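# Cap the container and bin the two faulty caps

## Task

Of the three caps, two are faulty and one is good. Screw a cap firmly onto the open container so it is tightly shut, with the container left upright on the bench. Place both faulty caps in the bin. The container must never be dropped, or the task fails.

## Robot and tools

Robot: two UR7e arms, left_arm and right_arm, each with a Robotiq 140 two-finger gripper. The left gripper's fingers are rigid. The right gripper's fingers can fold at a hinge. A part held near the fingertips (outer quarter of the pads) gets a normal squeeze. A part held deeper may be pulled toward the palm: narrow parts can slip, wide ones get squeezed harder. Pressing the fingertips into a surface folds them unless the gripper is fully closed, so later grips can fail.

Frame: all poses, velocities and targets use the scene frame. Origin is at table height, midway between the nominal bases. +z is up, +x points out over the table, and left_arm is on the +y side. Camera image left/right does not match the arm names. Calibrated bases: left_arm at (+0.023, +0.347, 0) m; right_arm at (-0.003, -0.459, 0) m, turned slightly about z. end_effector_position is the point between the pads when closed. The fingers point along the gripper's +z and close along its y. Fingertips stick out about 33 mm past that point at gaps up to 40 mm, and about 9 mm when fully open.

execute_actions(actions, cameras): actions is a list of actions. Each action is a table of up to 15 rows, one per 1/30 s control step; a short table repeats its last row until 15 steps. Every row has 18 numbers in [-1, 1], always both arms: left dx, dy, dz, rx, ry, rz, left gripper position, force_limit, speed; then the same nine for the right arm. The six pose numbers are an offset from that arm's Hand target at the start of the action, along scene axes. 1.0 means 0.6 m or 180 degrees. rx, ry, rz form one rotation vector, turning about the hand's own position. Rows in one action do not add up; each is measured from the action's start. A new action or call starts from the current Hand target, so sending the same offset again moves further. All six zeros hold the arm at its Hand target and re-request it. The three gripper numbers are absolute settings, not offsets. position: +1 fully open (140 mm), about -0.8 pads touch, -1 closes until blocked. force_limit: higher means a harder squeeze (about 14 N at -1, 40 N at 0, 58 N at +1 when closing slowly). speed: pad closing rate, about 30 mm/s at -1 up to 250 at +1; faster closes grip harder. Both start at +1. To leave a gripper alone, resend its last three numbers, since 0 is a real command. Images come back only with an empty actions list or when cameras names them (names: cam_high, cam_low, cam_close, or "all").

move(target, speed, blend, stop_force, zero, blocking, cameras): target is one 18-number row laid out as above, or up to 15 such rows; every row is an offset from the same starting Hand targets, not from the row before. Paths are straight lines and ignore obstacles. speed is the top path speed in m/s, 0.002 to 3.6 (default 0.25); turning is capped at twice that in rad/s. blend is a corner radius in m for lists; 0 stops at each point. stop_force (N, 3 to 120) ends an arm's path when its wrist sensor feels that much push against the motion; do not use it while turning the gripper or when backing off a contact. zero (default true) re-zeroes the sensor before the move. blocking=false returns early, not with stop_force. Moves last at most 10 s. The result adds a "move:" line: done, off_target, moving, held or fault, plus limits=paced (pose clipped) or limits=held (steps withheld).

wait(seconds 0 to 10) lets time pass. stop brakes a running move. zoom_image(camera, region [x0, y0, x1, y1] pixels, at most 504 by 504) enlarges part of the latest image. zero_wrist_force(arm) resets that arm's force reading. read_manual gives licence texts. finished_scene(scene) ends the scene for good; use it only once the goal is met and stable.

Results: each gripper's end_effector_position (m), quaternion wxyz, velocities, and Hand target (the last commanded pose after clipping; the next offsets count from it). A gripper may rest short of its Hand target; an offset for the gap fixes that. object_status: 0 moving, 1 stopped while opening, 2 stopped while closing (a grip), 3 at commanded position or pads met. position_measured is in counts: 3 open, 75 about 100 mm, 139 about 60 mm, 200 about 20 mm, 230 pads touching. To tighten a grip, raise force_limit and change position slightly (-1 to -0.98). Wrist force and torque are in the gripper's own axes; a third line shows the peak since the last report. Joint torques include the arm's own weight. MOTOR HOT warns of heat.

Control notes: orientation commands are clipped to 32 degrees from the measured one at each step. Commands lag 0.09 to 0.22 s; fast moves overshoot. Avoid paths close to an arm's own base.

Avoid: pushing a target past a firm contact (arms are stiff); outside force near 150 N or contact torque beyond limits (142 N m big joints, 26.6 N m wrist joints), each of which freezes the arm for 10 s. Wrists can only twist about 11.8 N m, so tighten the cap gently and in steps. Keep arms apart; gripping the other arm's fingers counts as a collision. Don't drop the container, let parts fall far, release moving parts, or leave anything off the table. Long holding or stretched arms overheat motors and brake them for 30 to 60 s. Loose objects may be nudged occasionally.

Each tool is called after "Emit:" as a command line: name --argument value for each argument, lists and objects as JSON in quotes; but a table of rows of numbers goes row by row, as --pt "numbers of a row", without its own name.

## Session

Emit:
execute_actions --actions '[]'

Emit:
zoom_image --camera "cam_close" --region '[0, 200, 504, 504]'

Emit:
zoom_image --camera "cam_high" --region '[80, 80, 430, 260]'

Emit:
zoom_image --camera "cam_low" --region '[120, 200, 300, 310]'

Scene clock: 0.00 s.
left_arm: end_effector_position=(+0.9301, +0.1031, +0.3511) position_measured=3 object_status=3 end_effector_quat_wxyz=(+0.265, +0.609, -0.261, +0.700) | right_arm: end_effector_position=(+0.5239, -0.1517, +0.1051) position_measured=3 object_status=3 end_effector_quat_wxyz=(-0.052, +0.589, +0.805, -0.041)
Joint positions: left_arm=[-0.239 -0.621 1.142 -3.804 -2.093 3.114] | right_arm=[0.255 -1.177 1.511 -1.775 -1.538 1.551]
Joint velocities: within noise
Joint torques (N m): no reading
Wrist force (N): no reading
Wrist torque (N m): no reading
Wrist force, peak (N): no reading
Hand target: left_arm +0.9301, +0.1031, +0.3511; +0.265, +0.609, -0.261, +0.700 | right_arm +0.5239, -0.1517, +0.1051; -0.052, +0.589, +0.805, -0.041
Tool commands: left_gripper/position=+1.0 left_gripper/force_limit=+1.0 left_gripper/speed=+1.0 right_gripper/position=+1.0 right_gripper/force_limit=+1.0 right_gripper/speed=+1.0

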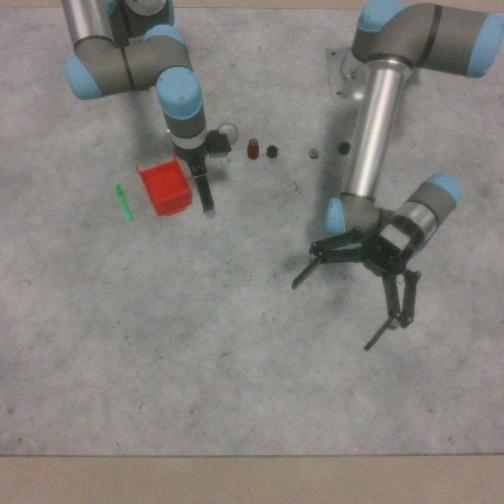

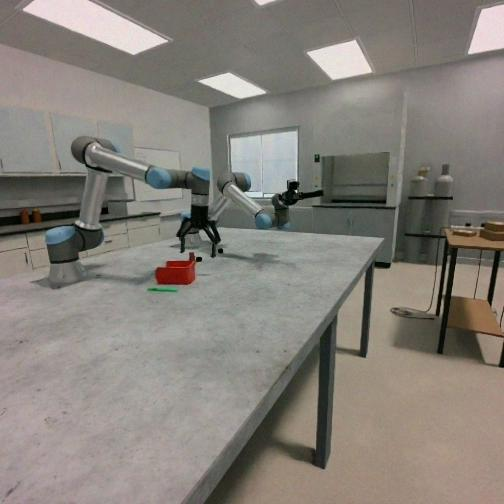

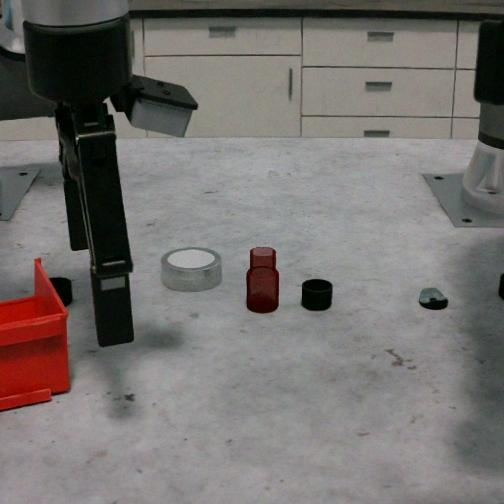

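Scaled by 1.000.

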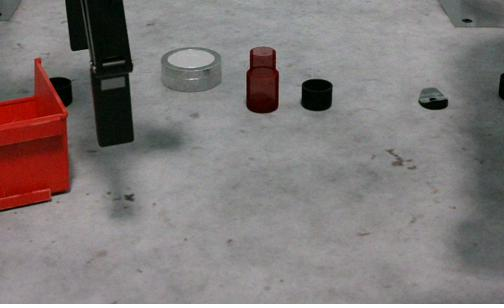

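Scaled by 1.440 from the camera's 504x504 image, which has a finer 720x720 frame.

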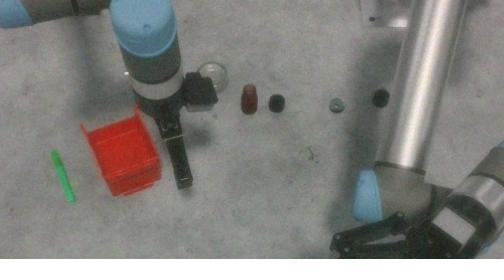

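Scaled by 2.800 from the camera's 504x504 image, which has a finer 720x720 frame.

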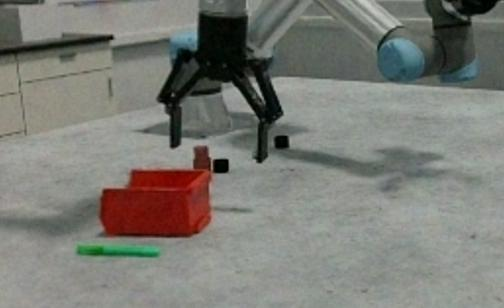

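Emit:
move --target '[-0.6333,0.245,0,0.5928,-0.0305,-0.3964,-0.1,-1,0,-0.2882,0.3152,0.025,0.0601,-0.0069,0.8993,-0.145,-1,0]' --speed 0.7 --cameras '["all"]'

Emit:
zoom_image --camera "cam_close" --region '[200, 200, 360, 360]'

Emit:
zoom_image --camera "cam_high" --region '[110, 100, 370, 230]'

Scene clock: 85.57 s.
left_arm: end_effector_position=(+0.5502, +0.2501, +0.3511) position_measured=141 object_status=3 end_effector_quat_wxyz=(+0.000, -0.306, +0.952, +0.000) | right_arm: end_effector_position=(+0.3510, +0.0374, +0.1201) position_measured=147 object_status=3 end_effector_quat_wxyz=(+0.000, +0.706, -0.708, +0.001)
Joint positions: left_arm=[-0.433 -1.49 1.295 -1.376 -1.571 5.228] | right_arm=[0.696 -1.267 1.623 -1.927 -1.572 -0.836]
Joint torques (N m): left_arm=[-5.47 -20.25 -30.07 -1.42 2.09 -2.4] | right_arm=[9.45 -49.01 -14.11 -4.68 2.2 -1.39]
Wrist force (N): left_arm=[2.8 2.3 2.9] | right_arm=[0.2 -0.2 0.0]
Wrist torque (N m): left_arm=[0.29 -0.66 0.33] | right_arm=[-0.02 -0.04 0.05]
Wrist force, peak (N): left_arm=[3.4 2.4 2.9] | right_arm=[-1.3 0.1 0.2]
Hand target: left_arm +0.5501, +0.2501, +0.3511; +0.000, -0.306, +0.952, +0.000 | right_arm +0.3510, +0.0375, +0.1201; +0.000, +0.706, -0.708, +0.000
Off the commanded pose: left_arm 0.000 m, 0 deg | right_arm 0.000 m, 0 deg.
move: done

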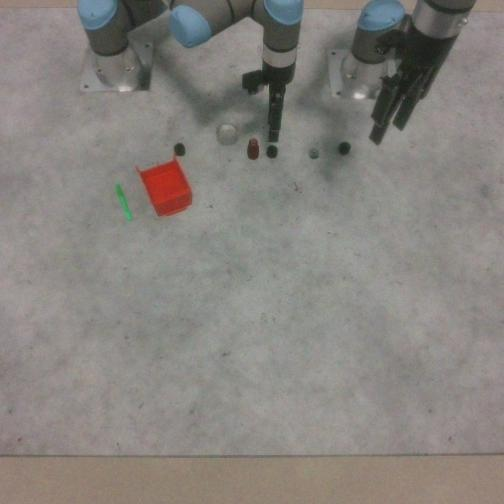

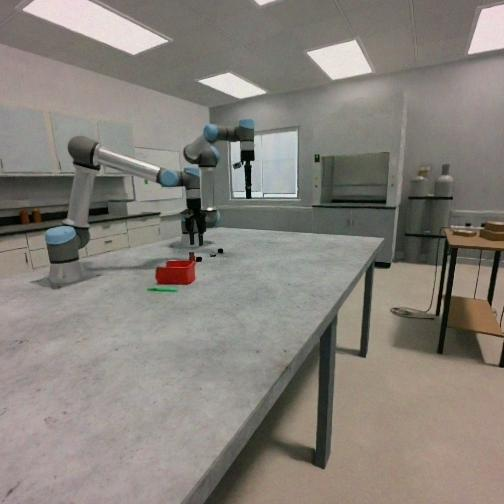

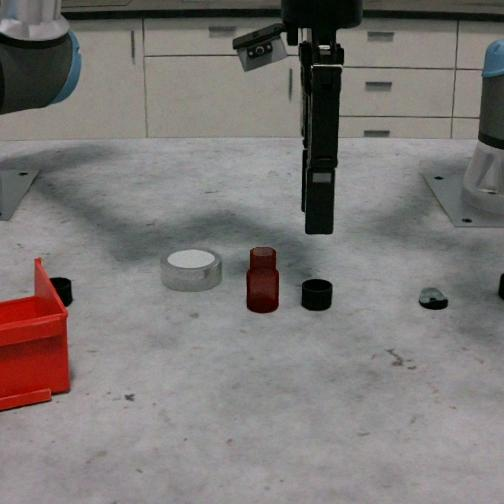

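Scaled by 3.150 from the camera's 504x504 image, which has a finer 720x720 frame.

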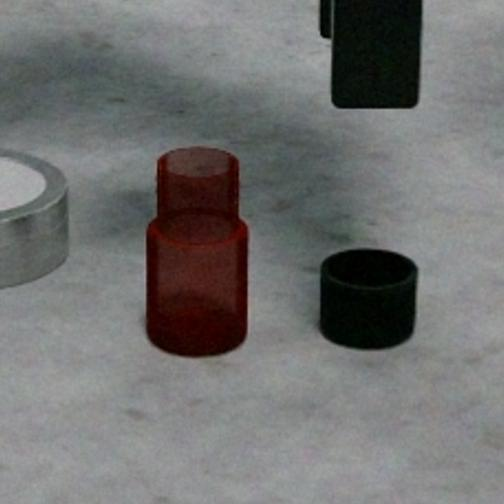

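Scaled by 1.938 from the camera's 504x504 image, which has a finer 720x720 frame.

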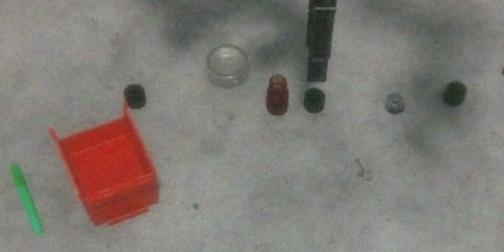

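Emit:
zoom_image --camera "cam_high" --region '[160, 125, 210, 175]'

Emit:
zoom_image --camera "cam_high" --region '[320, 125, 370, 175]'

Emit:
zoom_image --camera "cam_close" --region '[454, 250, 504, 320]'

Emit:
zoom_image --camera "cam_close" --region '[30, 255, 100, 325]'

Emit:
zoom_image --camera "cam_low" --region '[150, 230, 240, 300]'

Scaled by 10.080 from the camera's 504x504 image, which has a finer 720x720 frame.

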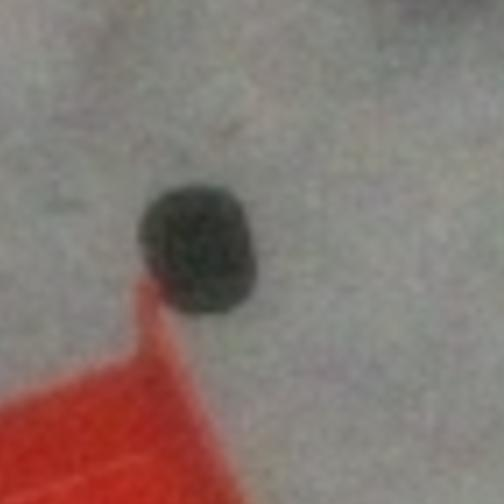

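Scaled by 10.080 from the camera's 504x504 image, which has a finer 720x720 frame.

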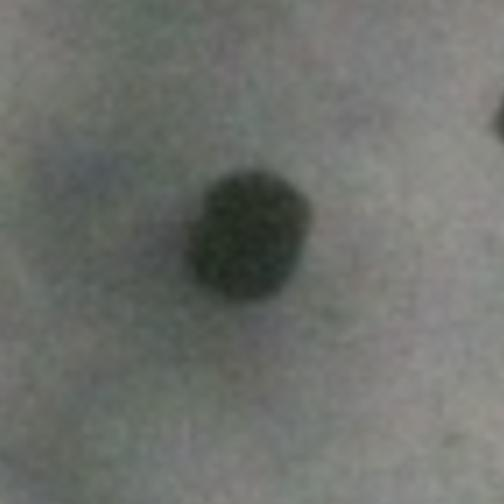

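Scaled by 7.200 from the camera's 504x504 image, which has a finer 720x720 frame.

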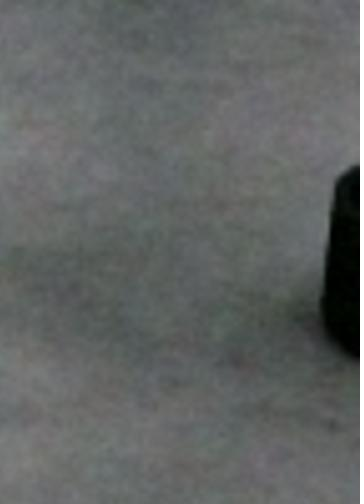

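Scaled by 7.200 from the camera's 504x504 image, which has a finer 720x720 frame.

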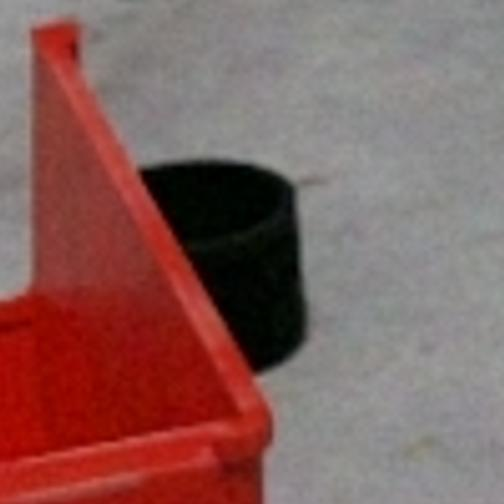

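Scaled by 5.600 from the camera's 504x504 image, which has a finer 720x720 frame.

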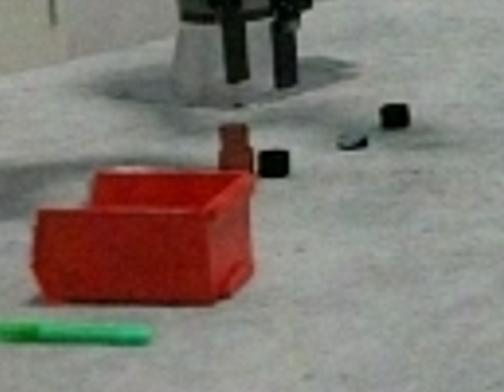

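Emit:
zoom_image --camera "cam_close" --region '[474, 262, 504, 310]'

Emit:
zoom_image --camera "cam_low" --region '[205, 240, 235, 270]'

Emit:
zoom_image --camera "cam_close" --region '[290, 270, 345, 315]'

Scaled by 10.500 from the camera's 504x504 image, which has a finer 720x720 frame.

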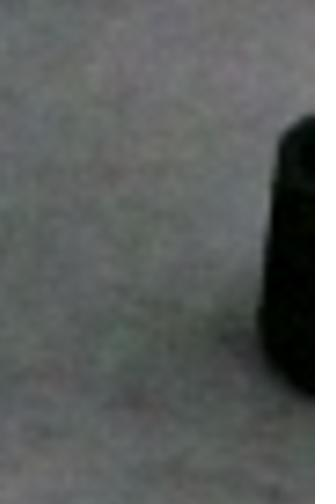

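Scaled by 16.800 from the camera's 504x504 image, which has a finer 720x720 frame.

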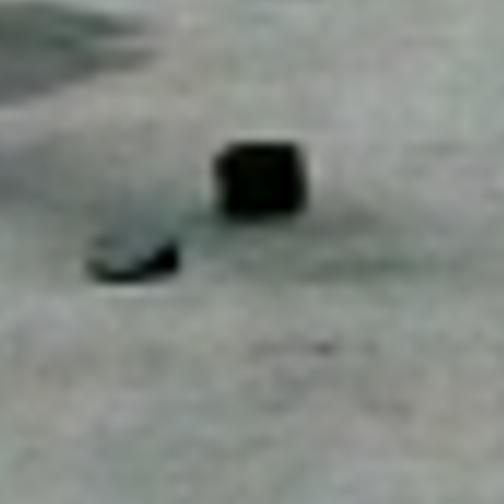

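Scaled by 9.164 from the camera's 504x504 image, which has a finer 720x720 frame.

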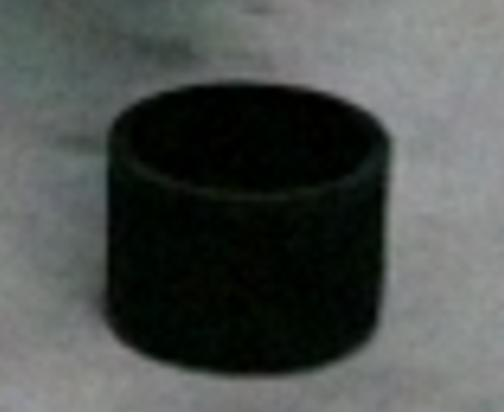

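Emit:
move --pt "0 0 0 0 0 0 -0.1 -1 0 0 0.0035 -0.1333 0 0 0 -0.145 -1 0" --pt "0 0 0 0 0 0 -0.1 -1 0 0 0.0035 -0.1333 0 0 0 -1 -1 -1" --speed '[0.15,0.1]' --cameras '["cam_close"]'

Emit:
zoom_image --camera "cam_close" --region '[230, 210, 360, 340]'

Scene clock: 446.30 s.
left_arm: end_effector_position=(+0.5501, +0.2501, +0.3511) position_measured=141 object_status=3 end_effector_quat_wxyz=(+0.000, -0.306, +0.952, +0.000) | right_arm: end_effector_position=(+0.3510, +0.0396, +0.0401) position_measured=184 object_status=0 end_effector_quat_wxyz=(+0.000, +0.706, -0.708, +0.000)
Joint positions: left_arm=[-0.433 -1.49 1.295 -1.376 -1.571 5.228] | right_arm=[0.699 -1.181 1.729 -2.119 -1.572 -0.833]
Joint torques (N m): left_arm=[-6.2 -19.6 -29.85 -1.51 2.06 -2.26] | right_arm=[8.06 -27.58 -13.05 -3.95 2.06 1.36]
Wrist force (N): left_arm=[2.9 2.4 3.1] | right_arm=[1.0 0.1 -5.7]
Wrist torque (N m): left_arm=[0.32 -0.68 0.33] | right_arm=[-0.07 -0.01 -0.06]
Wrist force, peak (N): left_arm=[3.0 2.8 2.9] | right_arm=[1.5 0.2 -6.7]
Hand target: left_arm +0.5501, +0.2501, +0.3511; +0.000, -0.306, +0.952, +0.000 | right_arm +0.3510, +0.0396, +0.0401; +0.000, +0.706, -0.708, +0.000
Off the commanded pose: left_arm 0.000 m, 0 deg | right_arm 0.000 m, 0 deg.
move: done
Images, in order (width x height): cam_close 504x504.

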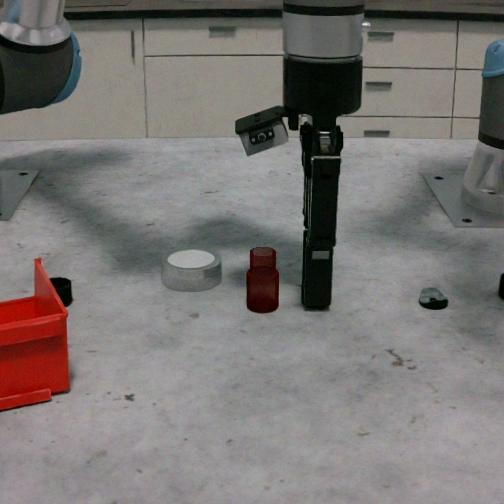

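Scaled by 3.877 from the camera's 504x504 image, which has a finer 720x720 frame.

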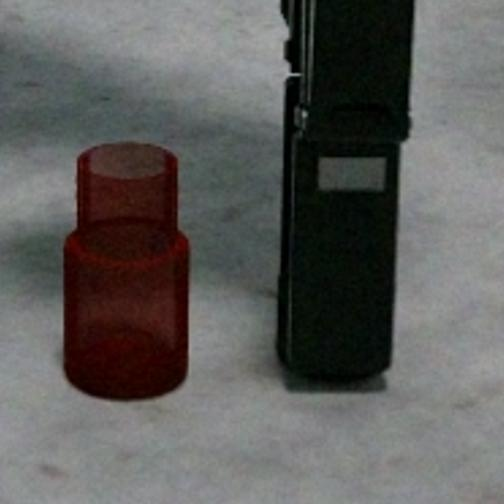

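Emit:
move --pt "0 0 0 0 0 0 -0.1 -1 0 0 0 0.133 0 0 0 -1 -1 -1" --pt "0 0 0 0 0 0 -0.1 -1 0 0.2817 -0.266 0.399 0 0 0.6972 -1 -1 -1" --pt "-0.1713 -0.449 -0.1685 -0.5366 0.089 0.3841 -0.1 -1 0 0.2817 -0.266 0.399 0 0 0.6972 -1 -1 -1" --speed '[0.3,0.6,0.6]' --blend '[0.03,0,0]' --cameras '["all"]'

Emit:
zoom_image --camera "cam_close" --region '[120, 0, 320, 200]'

Emit:
zoom_image --camera "cam_high" --region '[180, 60, 340, 220]'

Scene clock: 469.60 s.
left_arm: end_effector_position=(+0.4474, -0.0192, +0.2500) position_measured=141 object_status=3 end_effector_quat_wxyz=(+0.323, +0.629, -0.325, +0.629) end_effector_velocity=(+0.000, +0.000, +0.000) end_effector_angular_velocity=(-0.001, -0.001, +0.003) | right_arm: end_effector_position=(+0.5200, -0.1200, +0.2795) position_measured=184 object_status=2 end_effector_quat_wxyz=(+0.000, +0.953, +0.303, +0.000)
Joint positions: left_arm=[-0.954 -1.097 2.568 -4.612 -1.568 3.143] | right_arm=[0.323 -1.293 1.243 -1.522 -1.57 -3.399]
Joint velocities: left_arm=[-0.003 0.002 0.001 -0.004 0.006 0] | right_arm=[within noise]
Joint torques (N m): left_arm=[-4.64 -17.67 1.44 -4.26 2.12 2.19] | right_arm=[-9.01 -26.29 -32.66 -0.74 2.12 -1.55]
Wrist force (N): left_arm=[0.8 0.2 0.1] | right_arm=[-0.1 -0.1 0.2]
Wrist torque (N m): left_arm=[0.07 -0.32 -0.10] | right_arm=[0.01 0.01 0.05]
Wrist force, peak (N): left_arm=[3.2 2.5 3.0] | right_arm=[1.1 -0.2 -6.8]
Hand target: left_arm +0.4474, -0.0193, +0.2500; +0.323, +0.628, -0.324, +0.629 | right_arm +0.5200, -0.1200, +0.2795; +0.000, +0.953, +0.303, +0.000
Off the commanded pose: left_arm 0.000 m, 0 deg | right_arm 0.000 m, 0 deg.
move: done; limits=paced

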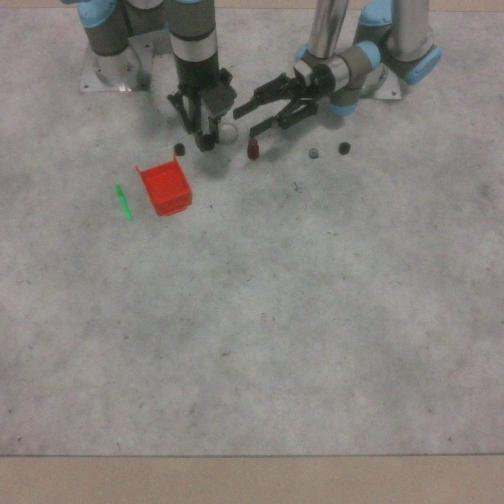

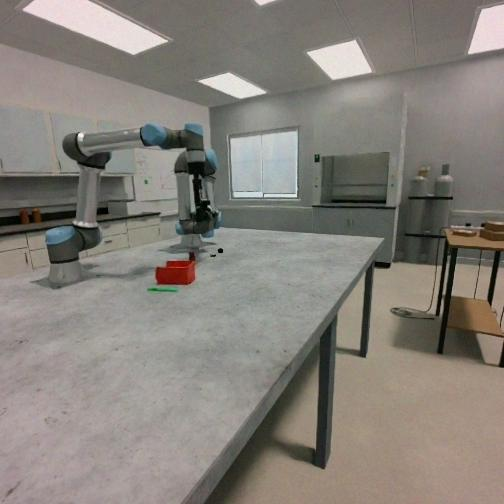

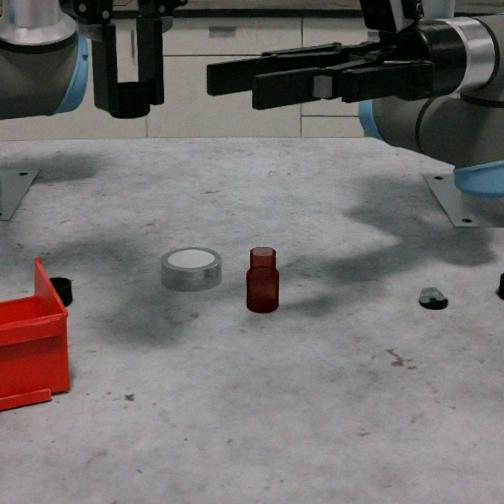

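Scaled by 2.520 from the camera's 504x504 image, which has a finer 720x720 frame.

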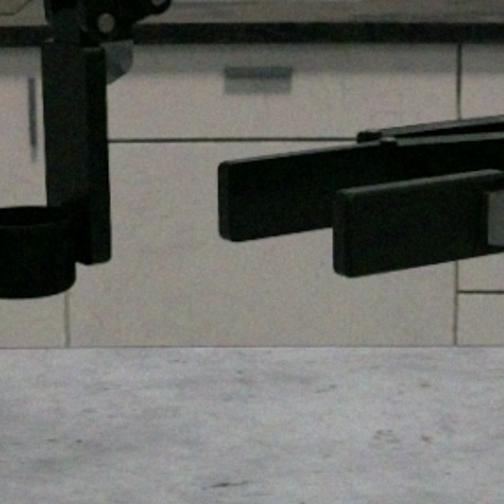

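Scaled by 3.150 from the camera's 504x504 image, which has a finer 720x720 frame.

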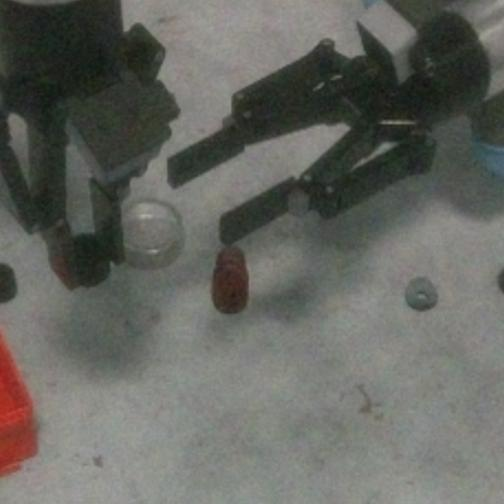

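Emit:
zoom_image --camera "cam_close" --region '[85, 60, 175, 130]'

Emit:
zoom_image --camera "cam_high" --region '[185, 120, 230, 160]'

Emit:
zoom_image --camera "cam_low" --region '[170, 190, 230, 260]'

Scaled by 5.600 from the camera's 504x504 image, which has a finer 720x720 frame.

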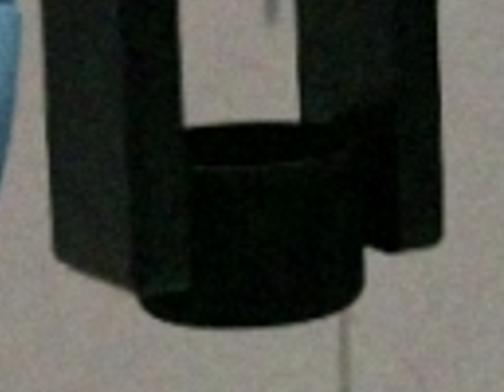

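Scaled by 11.200 from the camera's 504x504 image, which has a finer 720x720 frame.

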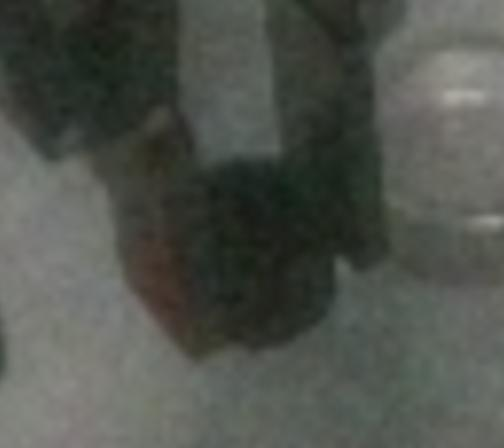

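Scaled by 7.200 from the camera's 504x504 image, which has a finer 720x720 frame.

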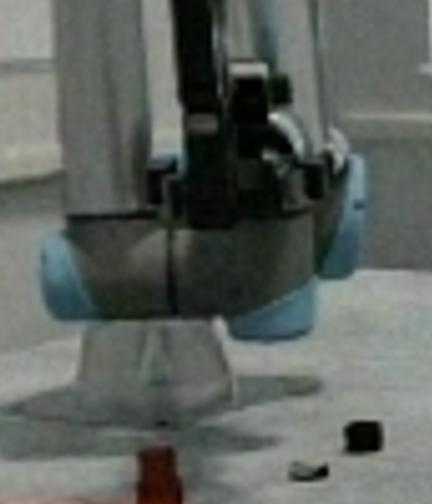

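Emit:
move --pt "0.093 -0.1302 0 0 0 0 -0.1 -1 0 0 0 0 0 0 0 -1 -1 -1" --pt "0.093 -0.1302 0 0 0 0 -1 -1 -1 0 0 0 0 0 0 -1 -1 -1" --speed '[0.12,0.1]' --cameras '["cam_close","cam_high"]'

Emit:
zoom_image --camera "cam_close" --region '[80, 50, 230, 150]'

Scene clock: 500.27 s.
left_arm: end_effector_position=(+0.5032, -0.0973, +0.2500) position_measured=184 object_status=0 end_effector_quat_wxyz=(+0.323, +0.628, -0.324, +0.629) | right_arm: end_effector_position=(+0.5200, -0.1201, +0.2795) position_measured=184 object_status=2 end_effector_quat_wxyz=(+0.000, +0.953, +0.303, +0.000)
Joint positions: left_arm=[-0.953 -1.03 2.316 -4.427 -1.568 3.143] | right_arm=[0.323 -1.293 1.243 -1.521 -1.57 -3.399]
Joint torques (N m): left_arm=[-0.31 -23.76 -14.88 -0.93 -2.07 2.13] | right_arm=[-5.53 -26.75 -32.15 -6.37 1.97 -1.54]
Wrist force (N): left_arm=[0.6 -7.1 -2.1] | right_arm=[-8.8 2.3 -0.3]
Wrist torque (N m): left_arm=[0.25 -0.27 -0.17] | right_arm=[-0.06 0.14 0.09]
Wrist force, peak (N): left_arm=[0.2 -7.4 -2.4] | right_arm=[-9.0 2.0 -0.7]
Hand target: left_arm +0.5032, -0.0974, +0.2500; +0.323, +0.628, -0.324, +0.629 | right_arm +0.5200, -0.1200, +0.2795; +0.000, +0.953, +0.303, +0.000
Off the commanded pose: left_arm 0.000 m, 0 deg | right_arm 0.000 m, 0 deg.
move: done
Images, in order (width x height): cam_high 504x504, cam_close 504x504.

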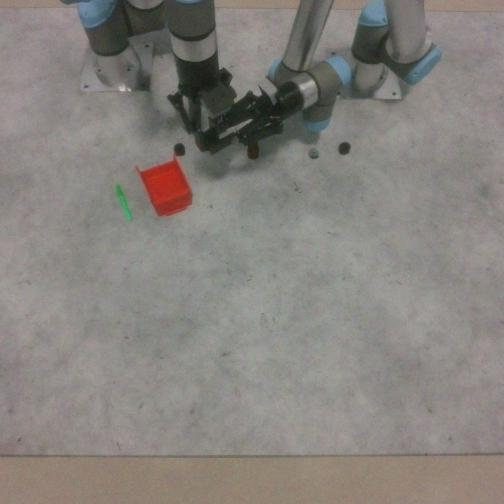

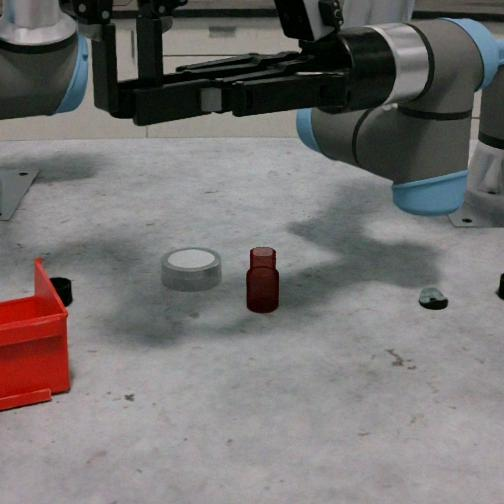

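Scaled by 3.360 from the camera's 504x504 image, which has a finer 720x720 frame.

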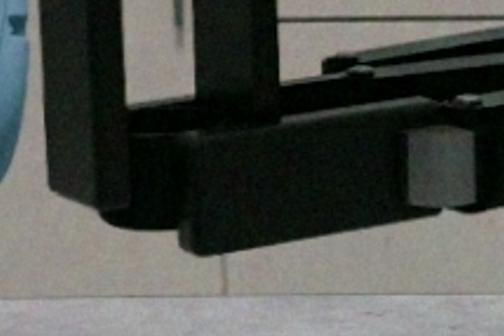

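Emit:
move --pt "0 0 0 0 0 0 -1 -1 -1 0 0 0 0 0 0 -0.27 -1 -0.5" --pt "0 0 0 0 0 0 -1 -1 -1 0 0 0.15 0 0 0 -0.27 -1 -0.5" --pt "0 0 0 -0.2905 0.407 0 -1 -1 -1 0 0 0.15 0 0 0 -0.27 -1 -0.5" --pt "0 0 0 -0.5752 0.8059 0 -1 -1 -1 0 0 0.15 0 0 0 -0.27 -1 -0.5" --speed '[0.1,0.15,0.6,0.6]' --blend '[0,0,0.01,0]' --cameras '["cam_close","cam_high"]'

Emit:
zoom_image --camera "cam_close" --region '[80, 50, 230, 150]'

Scene clock: 523.13 s.
left_arm: end_effector_position=(+0.5032, -0.0974, +0.2500) position_measured=184 object_status=2 end_effector_quat_wxyz=(+0.634, +0.334, +0.623, -0.313) | right_arm: end_effector_position=(+0.5200, -0.1200, +0.3695) position_measured=163 object_status=3 end_effector_quat_wxyz=(+0.000, +0.953, +0.303, +0.000)
Joint positions: left_arm=[-0.954 -1.029 2.316 -4.429 -1.567 0.033] | right_arm=[0.323 -1.252 0.955 -1.275 -1.57 -3.399]
Joint torques (N m): left_arm=[-6.77 -35.64 -1.24 -1 2.29 -2.86] | right_arm=[9.2 -26.34 -31.03 -0.82 -1.88 1.58]
Wrist force (N): left_arm=[5.2 3.9 -2.6] | right_arm=[-0.2 -0.3 0.3]
Wrist torque (N m): left_arm=[0.91 -0.68 0.49] | right_arm=[-0.03 0.05 0.04]
Wrist force, peak (N): left_arm=[0.3 -8.8 -2.0] | right_arm=[-10.6 1.7 0.3]
Hand target: left_arm +0.5032, -0.0974, +0.2500; +0.634, +0.334, +0.623, -0.313 | right_arm +0.5200, -0.1200, +0.3695; +0.000, +0.953, +0.303, +0.000
Off the commanded pose: left_arm 0.000 m, 0 deg | right_arm 0.000 m, 0 deg.
move: done
Images, in order (width x height): cam_high 504x504, cam_close 504x504.

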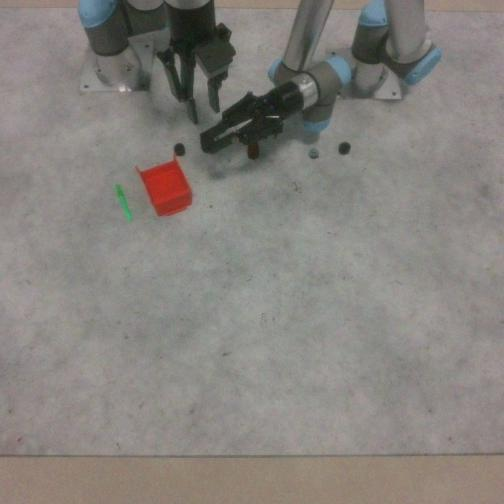

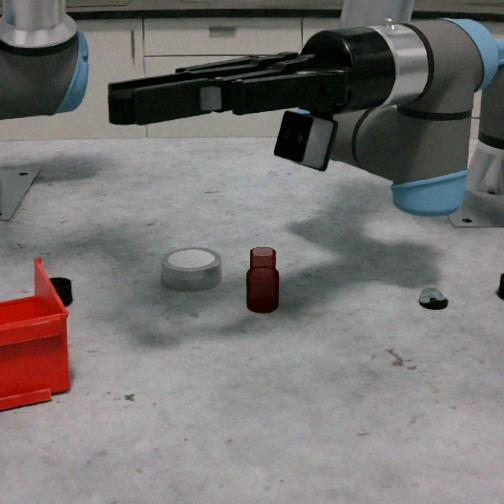

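Scaled by 3.360 from the camera's 504x504 image, which has a finer 720x720 frame.

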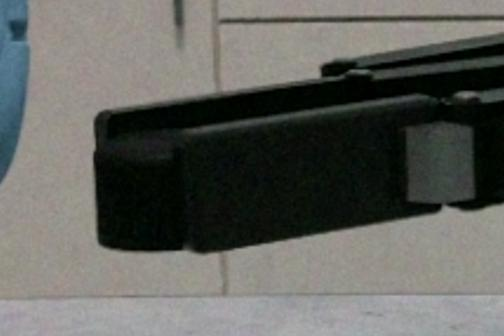

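Emit:
move --pt "0 0 0 -0.0058 0.0081 0 -1 -1 -1 0 0 -0.1467 0 0 0 -0.27 -1 -0.5" --pt "0 0 0 -0.0058 0.0081 0 -1 -1 -1 0 0 -0.1467 0 0 0 -1 -1 -1" --pt "0 0 0 -0.0058 0.0081 0 -0.1 -1 -0.5 0 0 -0.1467 0 0 0 -1 -1 -1" --pt "-0.0968 0.1357 0 -0.0058 0.0081 0 -0.1 -1 -0.5 0 0 -0.1467 0 0 0 -1 -1 -1" --speed '[0.12,0.1,0.1,0.15]' --cameras '["cam_close","cam_high"]'

Emit:
zoom_image --camera "cam_close" --region '[80, 50, 230, 150]'

Scene clock: 537.80 s.
left_arm: end_effector_position=(+0.4452, -0.0161, +0.2500) position_measured=141 object_status=3 end_effector_quat_wxyz=(+0.629, +0.324, +0.628, -0.323) | right_arm: end_effector_position=(+0.5200, -0.1200, +0.2815) position_measured=184 object_status=2 end_effector_quat_wxyz=(+0.000, +0.953, +0.303, +0.000)
Joint positions: left_arm=[-0.955 -1.097 2.578 -4.623 -1.565 0.001] | right_arm=[0.323 -1.292 1.238 -1.516 -1.57 -3.399]
Joint torques (N m): left_arm=[-6.1 -29.78 3.19 -4.08 2.33 -2.32] | right_arm=[5.81 -40.96 -18.45 -1.66 0.31 -1.52]
Wrist force (N): left_arm=[5.4 3.4 -3.0] | right_arm=[-0.3 -0.2 0.0]
Wrist torque (N m): left_arm=[0.79 -0.76 0.49] | right_arm=[0.00 0.07 0.01]
Wrist force, peak (N): left_arm=[7.3 4.0 -4.8] | right_arm=[-0.7 1.4 -1.9]
Hand target: left_arm +0.4451, -0.0160, +0.2500; +0.629, +0.324, +0.628, -0.323 | right_arm +0.5200, -0.1200, +0.2815; +0.000, +0.953, +0.303, +0.000
Off the commanded pose: left_arm 0.000 m, 0 deg | right_arm 0.000 m, 0 deg.
move: done
Images, in order (width x height): cam_high 504x504, cam_close 504x504.

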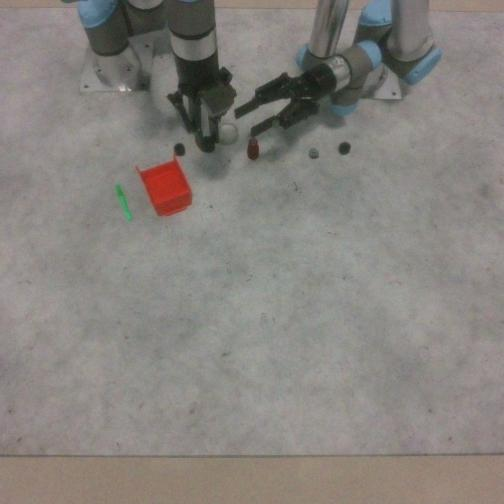

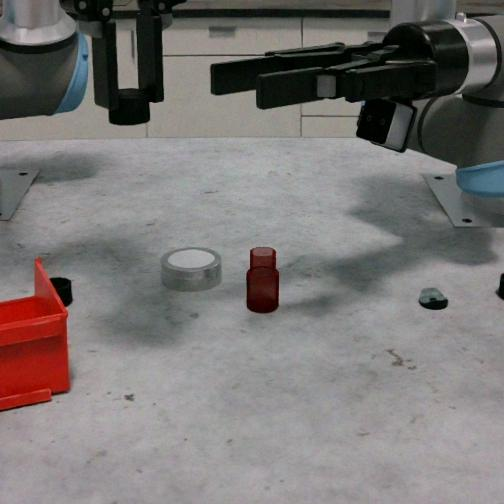

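Scaled by 3.360 from the camera's 504x504 image, which has a finer 720x720 frame.

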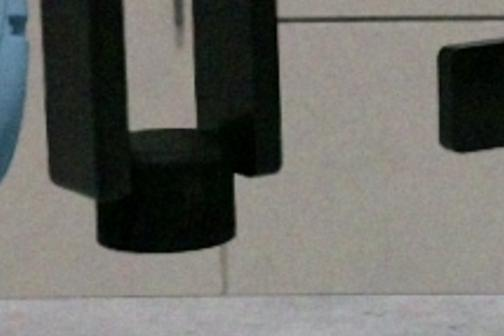

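Emit:
move --pt "0.175 0.4433 0.133 0.0891 0.537 0.3853 -0.1 -1 0 -0.2 -0.1333 -0.0525 0 0 0.75 -1 -1 -1" --pt "-0.1238 0.0253 -0.0833 0.0895 0.9395 0.0936 -0.1 -1 0 -0.2 -0.1333 -0.0525 0 0 0.75 -1 -1 -1" --pt "-0.1238 0.0253 -0.3333 0.0895 0.9395 0.0936 -0.1 -1 0 -0.2 -0.1333 -0.0525 0 0 0.75 -1 -1 -1" --speed '[0.6,0.5,0.2]' --blend '[0.03,0.0,0]' --cameras '["all"]'

Emit:
zoom_image --camera "cam_close" --region '[200, 200, 360, 360]'

Emit:
zoom_image --camera "cam_high" --region '[220, 100, 320, 200]'

Scene clock: 586.93 s.
left_arm: end_effector_position=(+0.3708, -0.0008, +0.0501) position_measured=141 object_status=3 end_effector_quat_wxyz=(-0.568, -0.295, +0.734, -0.225) end_effector_velocity=(+0.001, +0.000, -0.001) end_effector_angular_velocity=(+0.000, +0.000, +0.001) | right_arm: end_effector_position=(+0.4000, -0.2000, +0.2500) position_measured=184 object_status=2 end_effector_quat_wxyz=(+0.000, +0.085, +0.996, +0.000)
Joint positions: left_arm=[-0.474 -0.939 1.803 -1.535 -2.722 -0.632] | right_arm=[0.254 -1.644 1.708 -1.634 -1.571 -5.825]
Joint velocities: left_arm=[0 0.003 0 -0.005 -0.001 -0.001] | right_arm=[within noise]
Joint torques (N m): left_arm=[-6.87 -32.69 -5.97 -2.61 -3.38 -2.61] | right_arm=[-8.73 -34.93 -15.27 -4.44 2.16 -1.53]
Wrist force (N): left_arm=[-1.0 0.7 0.6] | right_arm=[-0.3 -0.1 0.0]
Wrist torque (N m): left_arm=[0.11 -0.04 0.11] | right_arm=[0.03 0.09 0.06]
Wrist force, peak (N): left_arm=[5.7 4.3 -3.0] | right_arm=[-0.4 -0.9 0.1]
Hand target: left_arm +0.3708, -0.0008, +0.0500; -0.568, -0.295, +0.734, -0.225 | right_arm +0.4000, -0.2000, +0.2500; +0.000, +0.085, +0.996, +0.000
Off the commanded pose: left_arm 0.000 m, 0 deg | right_arm 0.000 m, 0 deg.
move: done

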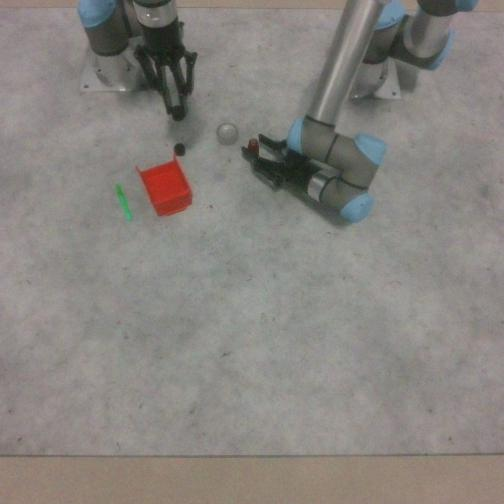

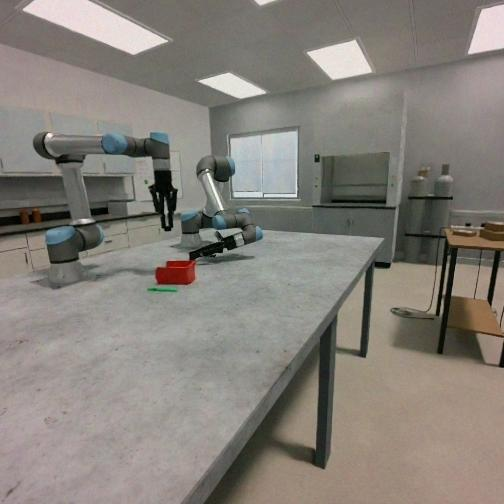

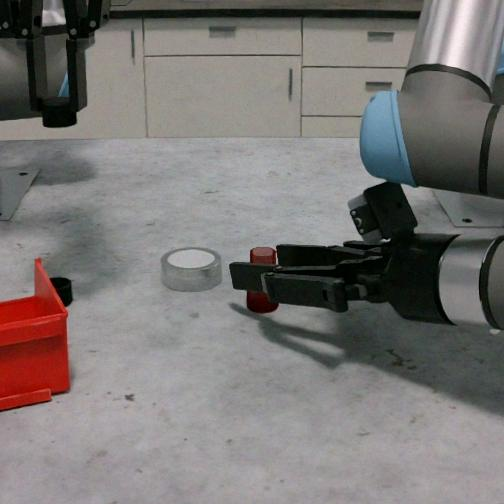

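Scaled by 3.150 from the camera's 504x504 image, which has a finer 720x720 frame.

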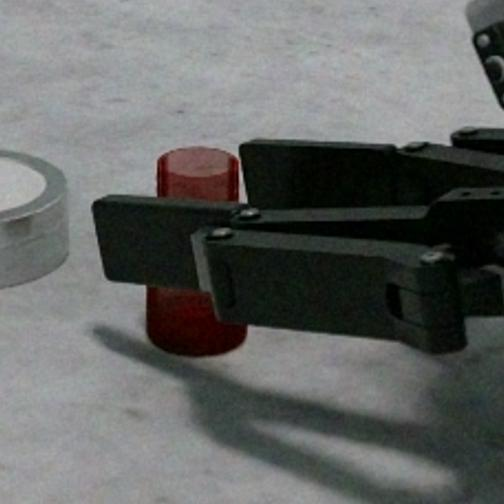

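Scaled by 5.040 from the camera's 504x504 image, which has a finer 720x720 frame.

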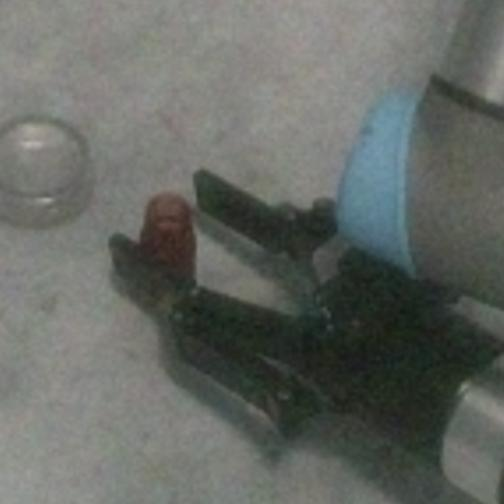

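Emit:
move --pt "0 0 -0.0425 0 0 0 -0.1 -1 0 0 0 0 0 0 0 -1 -1 -1" --pt "0 0 -0.0425 0 0 0 -1 -1 -1 0 0 0 0 0 0 -1 -1 -1" --pt "0 0 -0.0425 0 0 0 -0.98 1 -1 0 0 0 0 0 0 -1 -1 -1" --speed 0.08 --cameras '["cam_close","cam_high"]'

Emit:
zoom_image --camera "cam_close" --region '[220, 210, 320, 330]'

Emit:
zoom_image --camera "cam_high" --region '[220, 110, 300, 190]'

Scene clock: 603.10 s.
left_arm: end_effector_position=(+0.3708, -0.0008, +0.0245) position_measured=185 object_status=0 end_effector_quat_wxyz=(-0.568, -0.295, +0.734, -0.225) | right_arm: end_effector_position=(+0.4000, -0.2000, +0.2500) position_measured=184 object_status=2 end_effector_quat_wxyz=(+0.000, +0.085, +0.996, +0.000)
Joint positions: left_arm=[-0.474 -0.891 1.808 -1.588 -2.722 -0.632] | right_arm=[0.254 -1.644 1.708 -1.634 -1.571 -5.825]
Joint torques (N m): left_arm=[1.24 -34.28 -6.32 -2.52 -2.3 -2.31] | right_arm=[-9.47 -34.34 -17.1 -4.59 1.88 -1.44]
Wrist force (N): left_arm=[4.8 1.2 -2.4] | right_arm=[0.0 0.1 0.1]
Wrist torque (N m): left_arm=[0.20 -0.10 0.17] | right_arm=[0.07 0.01 0.06]
Wrist force, peak (N): left_arm=[5.7 1.2 -2.4] | right_arm=[-0.1 -0.6 0.2]
Hand target: left_arm +0.3708, -0.0008, +0.0245; -0.568, -0.295, +0.734, -0.225 | right_arm +0.4000, -0.2000, +0.2500; +0.000, +0.085, +0.996, +0.000
Off the commanded pose: left_arm 0.000 m, 0 deg | right_arm 0.000 m, 0 deg.
move: done
Images, in order (width x height): cam_high 504x504, cam_close 504x504.

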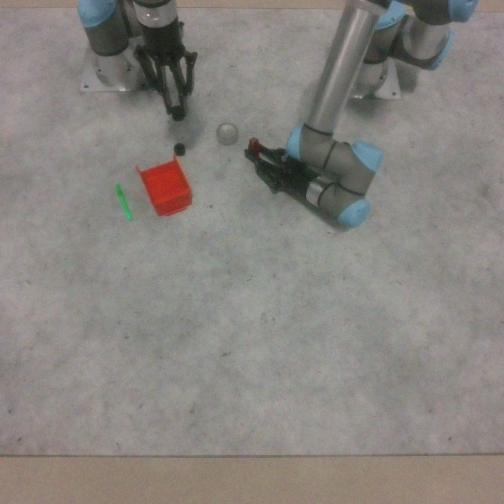

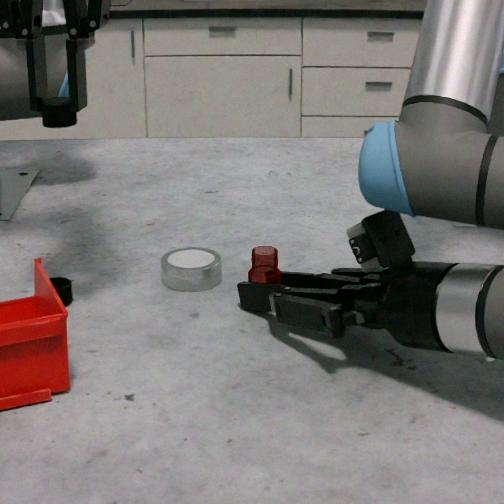

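Scaled by 4.200 from the camera's 504x504 image, which has a finer 720x720 frame.

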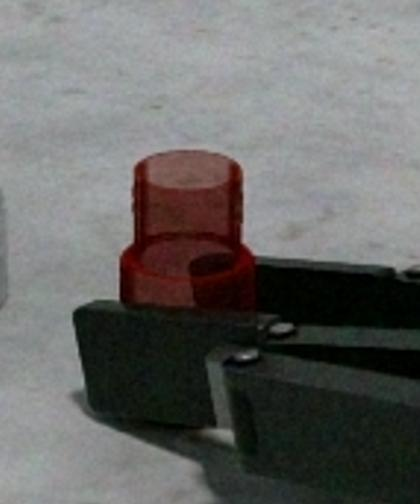

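Scaled by 6.300 from the camera's 504x504 image, which has a finer 720x720 frame.

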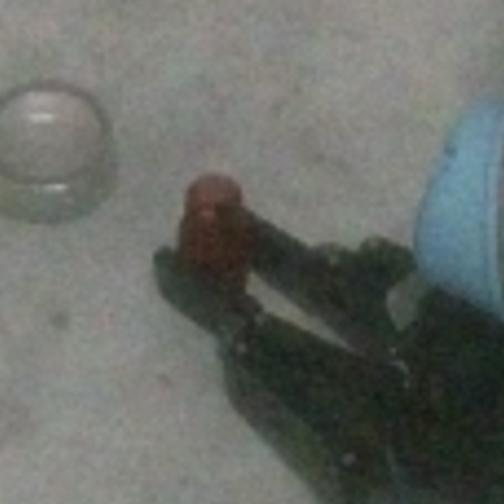

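Emit:
move --pt "0 0 0 0 0 0 -0.98 1 -1 -0.0683 0.3103 -0.13 0 0 0 -1 -1 -1" --pt "0 0 0 0 0 0 -0.98 1 -1 -0.0683 0.3103 -0.2233 0 0 0 -1 -1 -1" --speed '[0.35,0.1]' --cameras '["cam_close","cam_high"]'

Emit:
zoom_image --camera "cam_close" --region '[220, 190, 320, 310]'

Emit:
zoom_image --camera "cam_high" --region '[220, 110, 300, 190]'

Scene clock: 622.23 s.
left_arm: end_effector_position=(+0.3708, -0.0008, +0.0245) position_measured=185 object_status=2 end_effector_quat_wxyz=(-0.568, -0.295, +0.734, -0.225) | right_arm: end_effector_position=(+0.3590, -0.0139, +0.1162) position_measured=184 object_status=2 end_effector_quat_wxyz=(+0.000, +0.085, +0.996, +0.000)
Joint positions: left_arm=[-0.474 -0.891 1.808 -1.588 -2.722 -0.632] | right_arm=[0.618 -1.344 1.735 -1.96 -1.571 -5.46]
Joint torques (N m): left_arm=[-1.83 -34.33 -7.13 -2.19 1.01 -2.41] | right_arm=[9.72 -22.37 -15.47 -4.68 1.09 1.47]
Wrist force (N): left_arm=[5.1 1.0 -2.4] | right_arm=[0.1 -0.6 -0.2]
Wrist torque (N m): left_arm=[0.17 -0.06 0.17] | right_arm=[-0.09 -0.02 -0.06]
Wrist force, peak (N): left_arm=[5.9 1.0 -2.6] | right_arm=[-0.8 -1.9 -0.7]
Hand target: left_arm +0.3708, -0.0008, +0.0245; -0.568, -0.295, +0.734, -0.225 | right_arm +0.3590, -0.0138, +0.1160; +0.000, +0.085, +0.996, +0.000
Off the commanded pose: left_arm 0.000 m, 0 deg | right_arm 0.000 m, 0 deg.
move: done
Images, in order (width x height): cam_high 504x504, cam_close 504x504.

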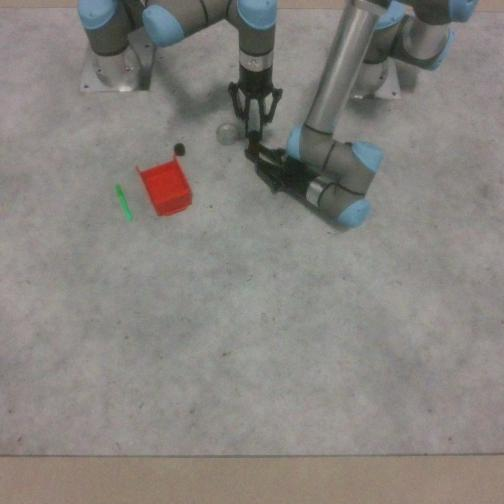

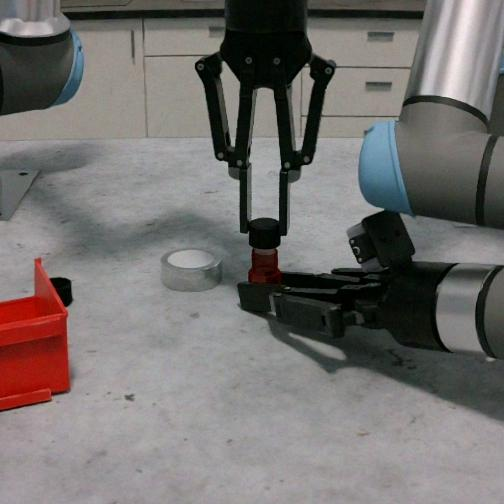

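Scaled by 4.200 from the camera's 504x504 image, which has a finer 720x720 frame.

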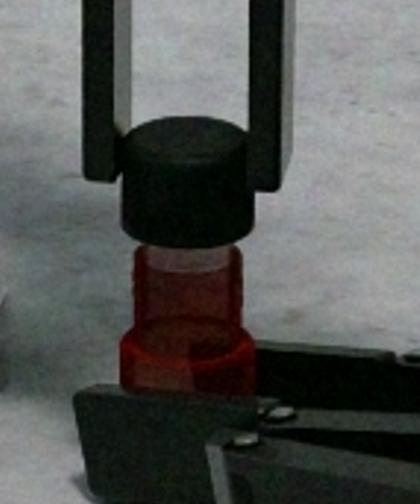

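Scaled by 6.300 from the camera's 504x504 image, which has a finer 720x720 frame.

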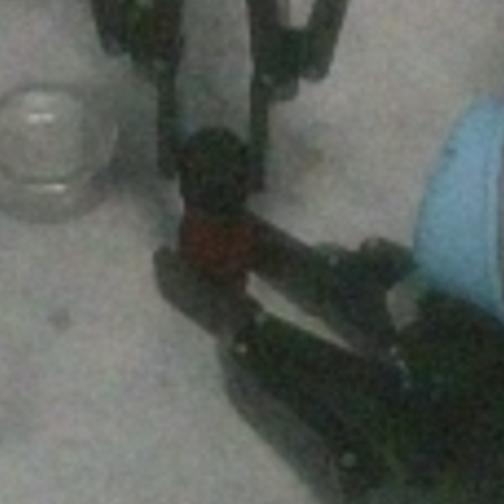

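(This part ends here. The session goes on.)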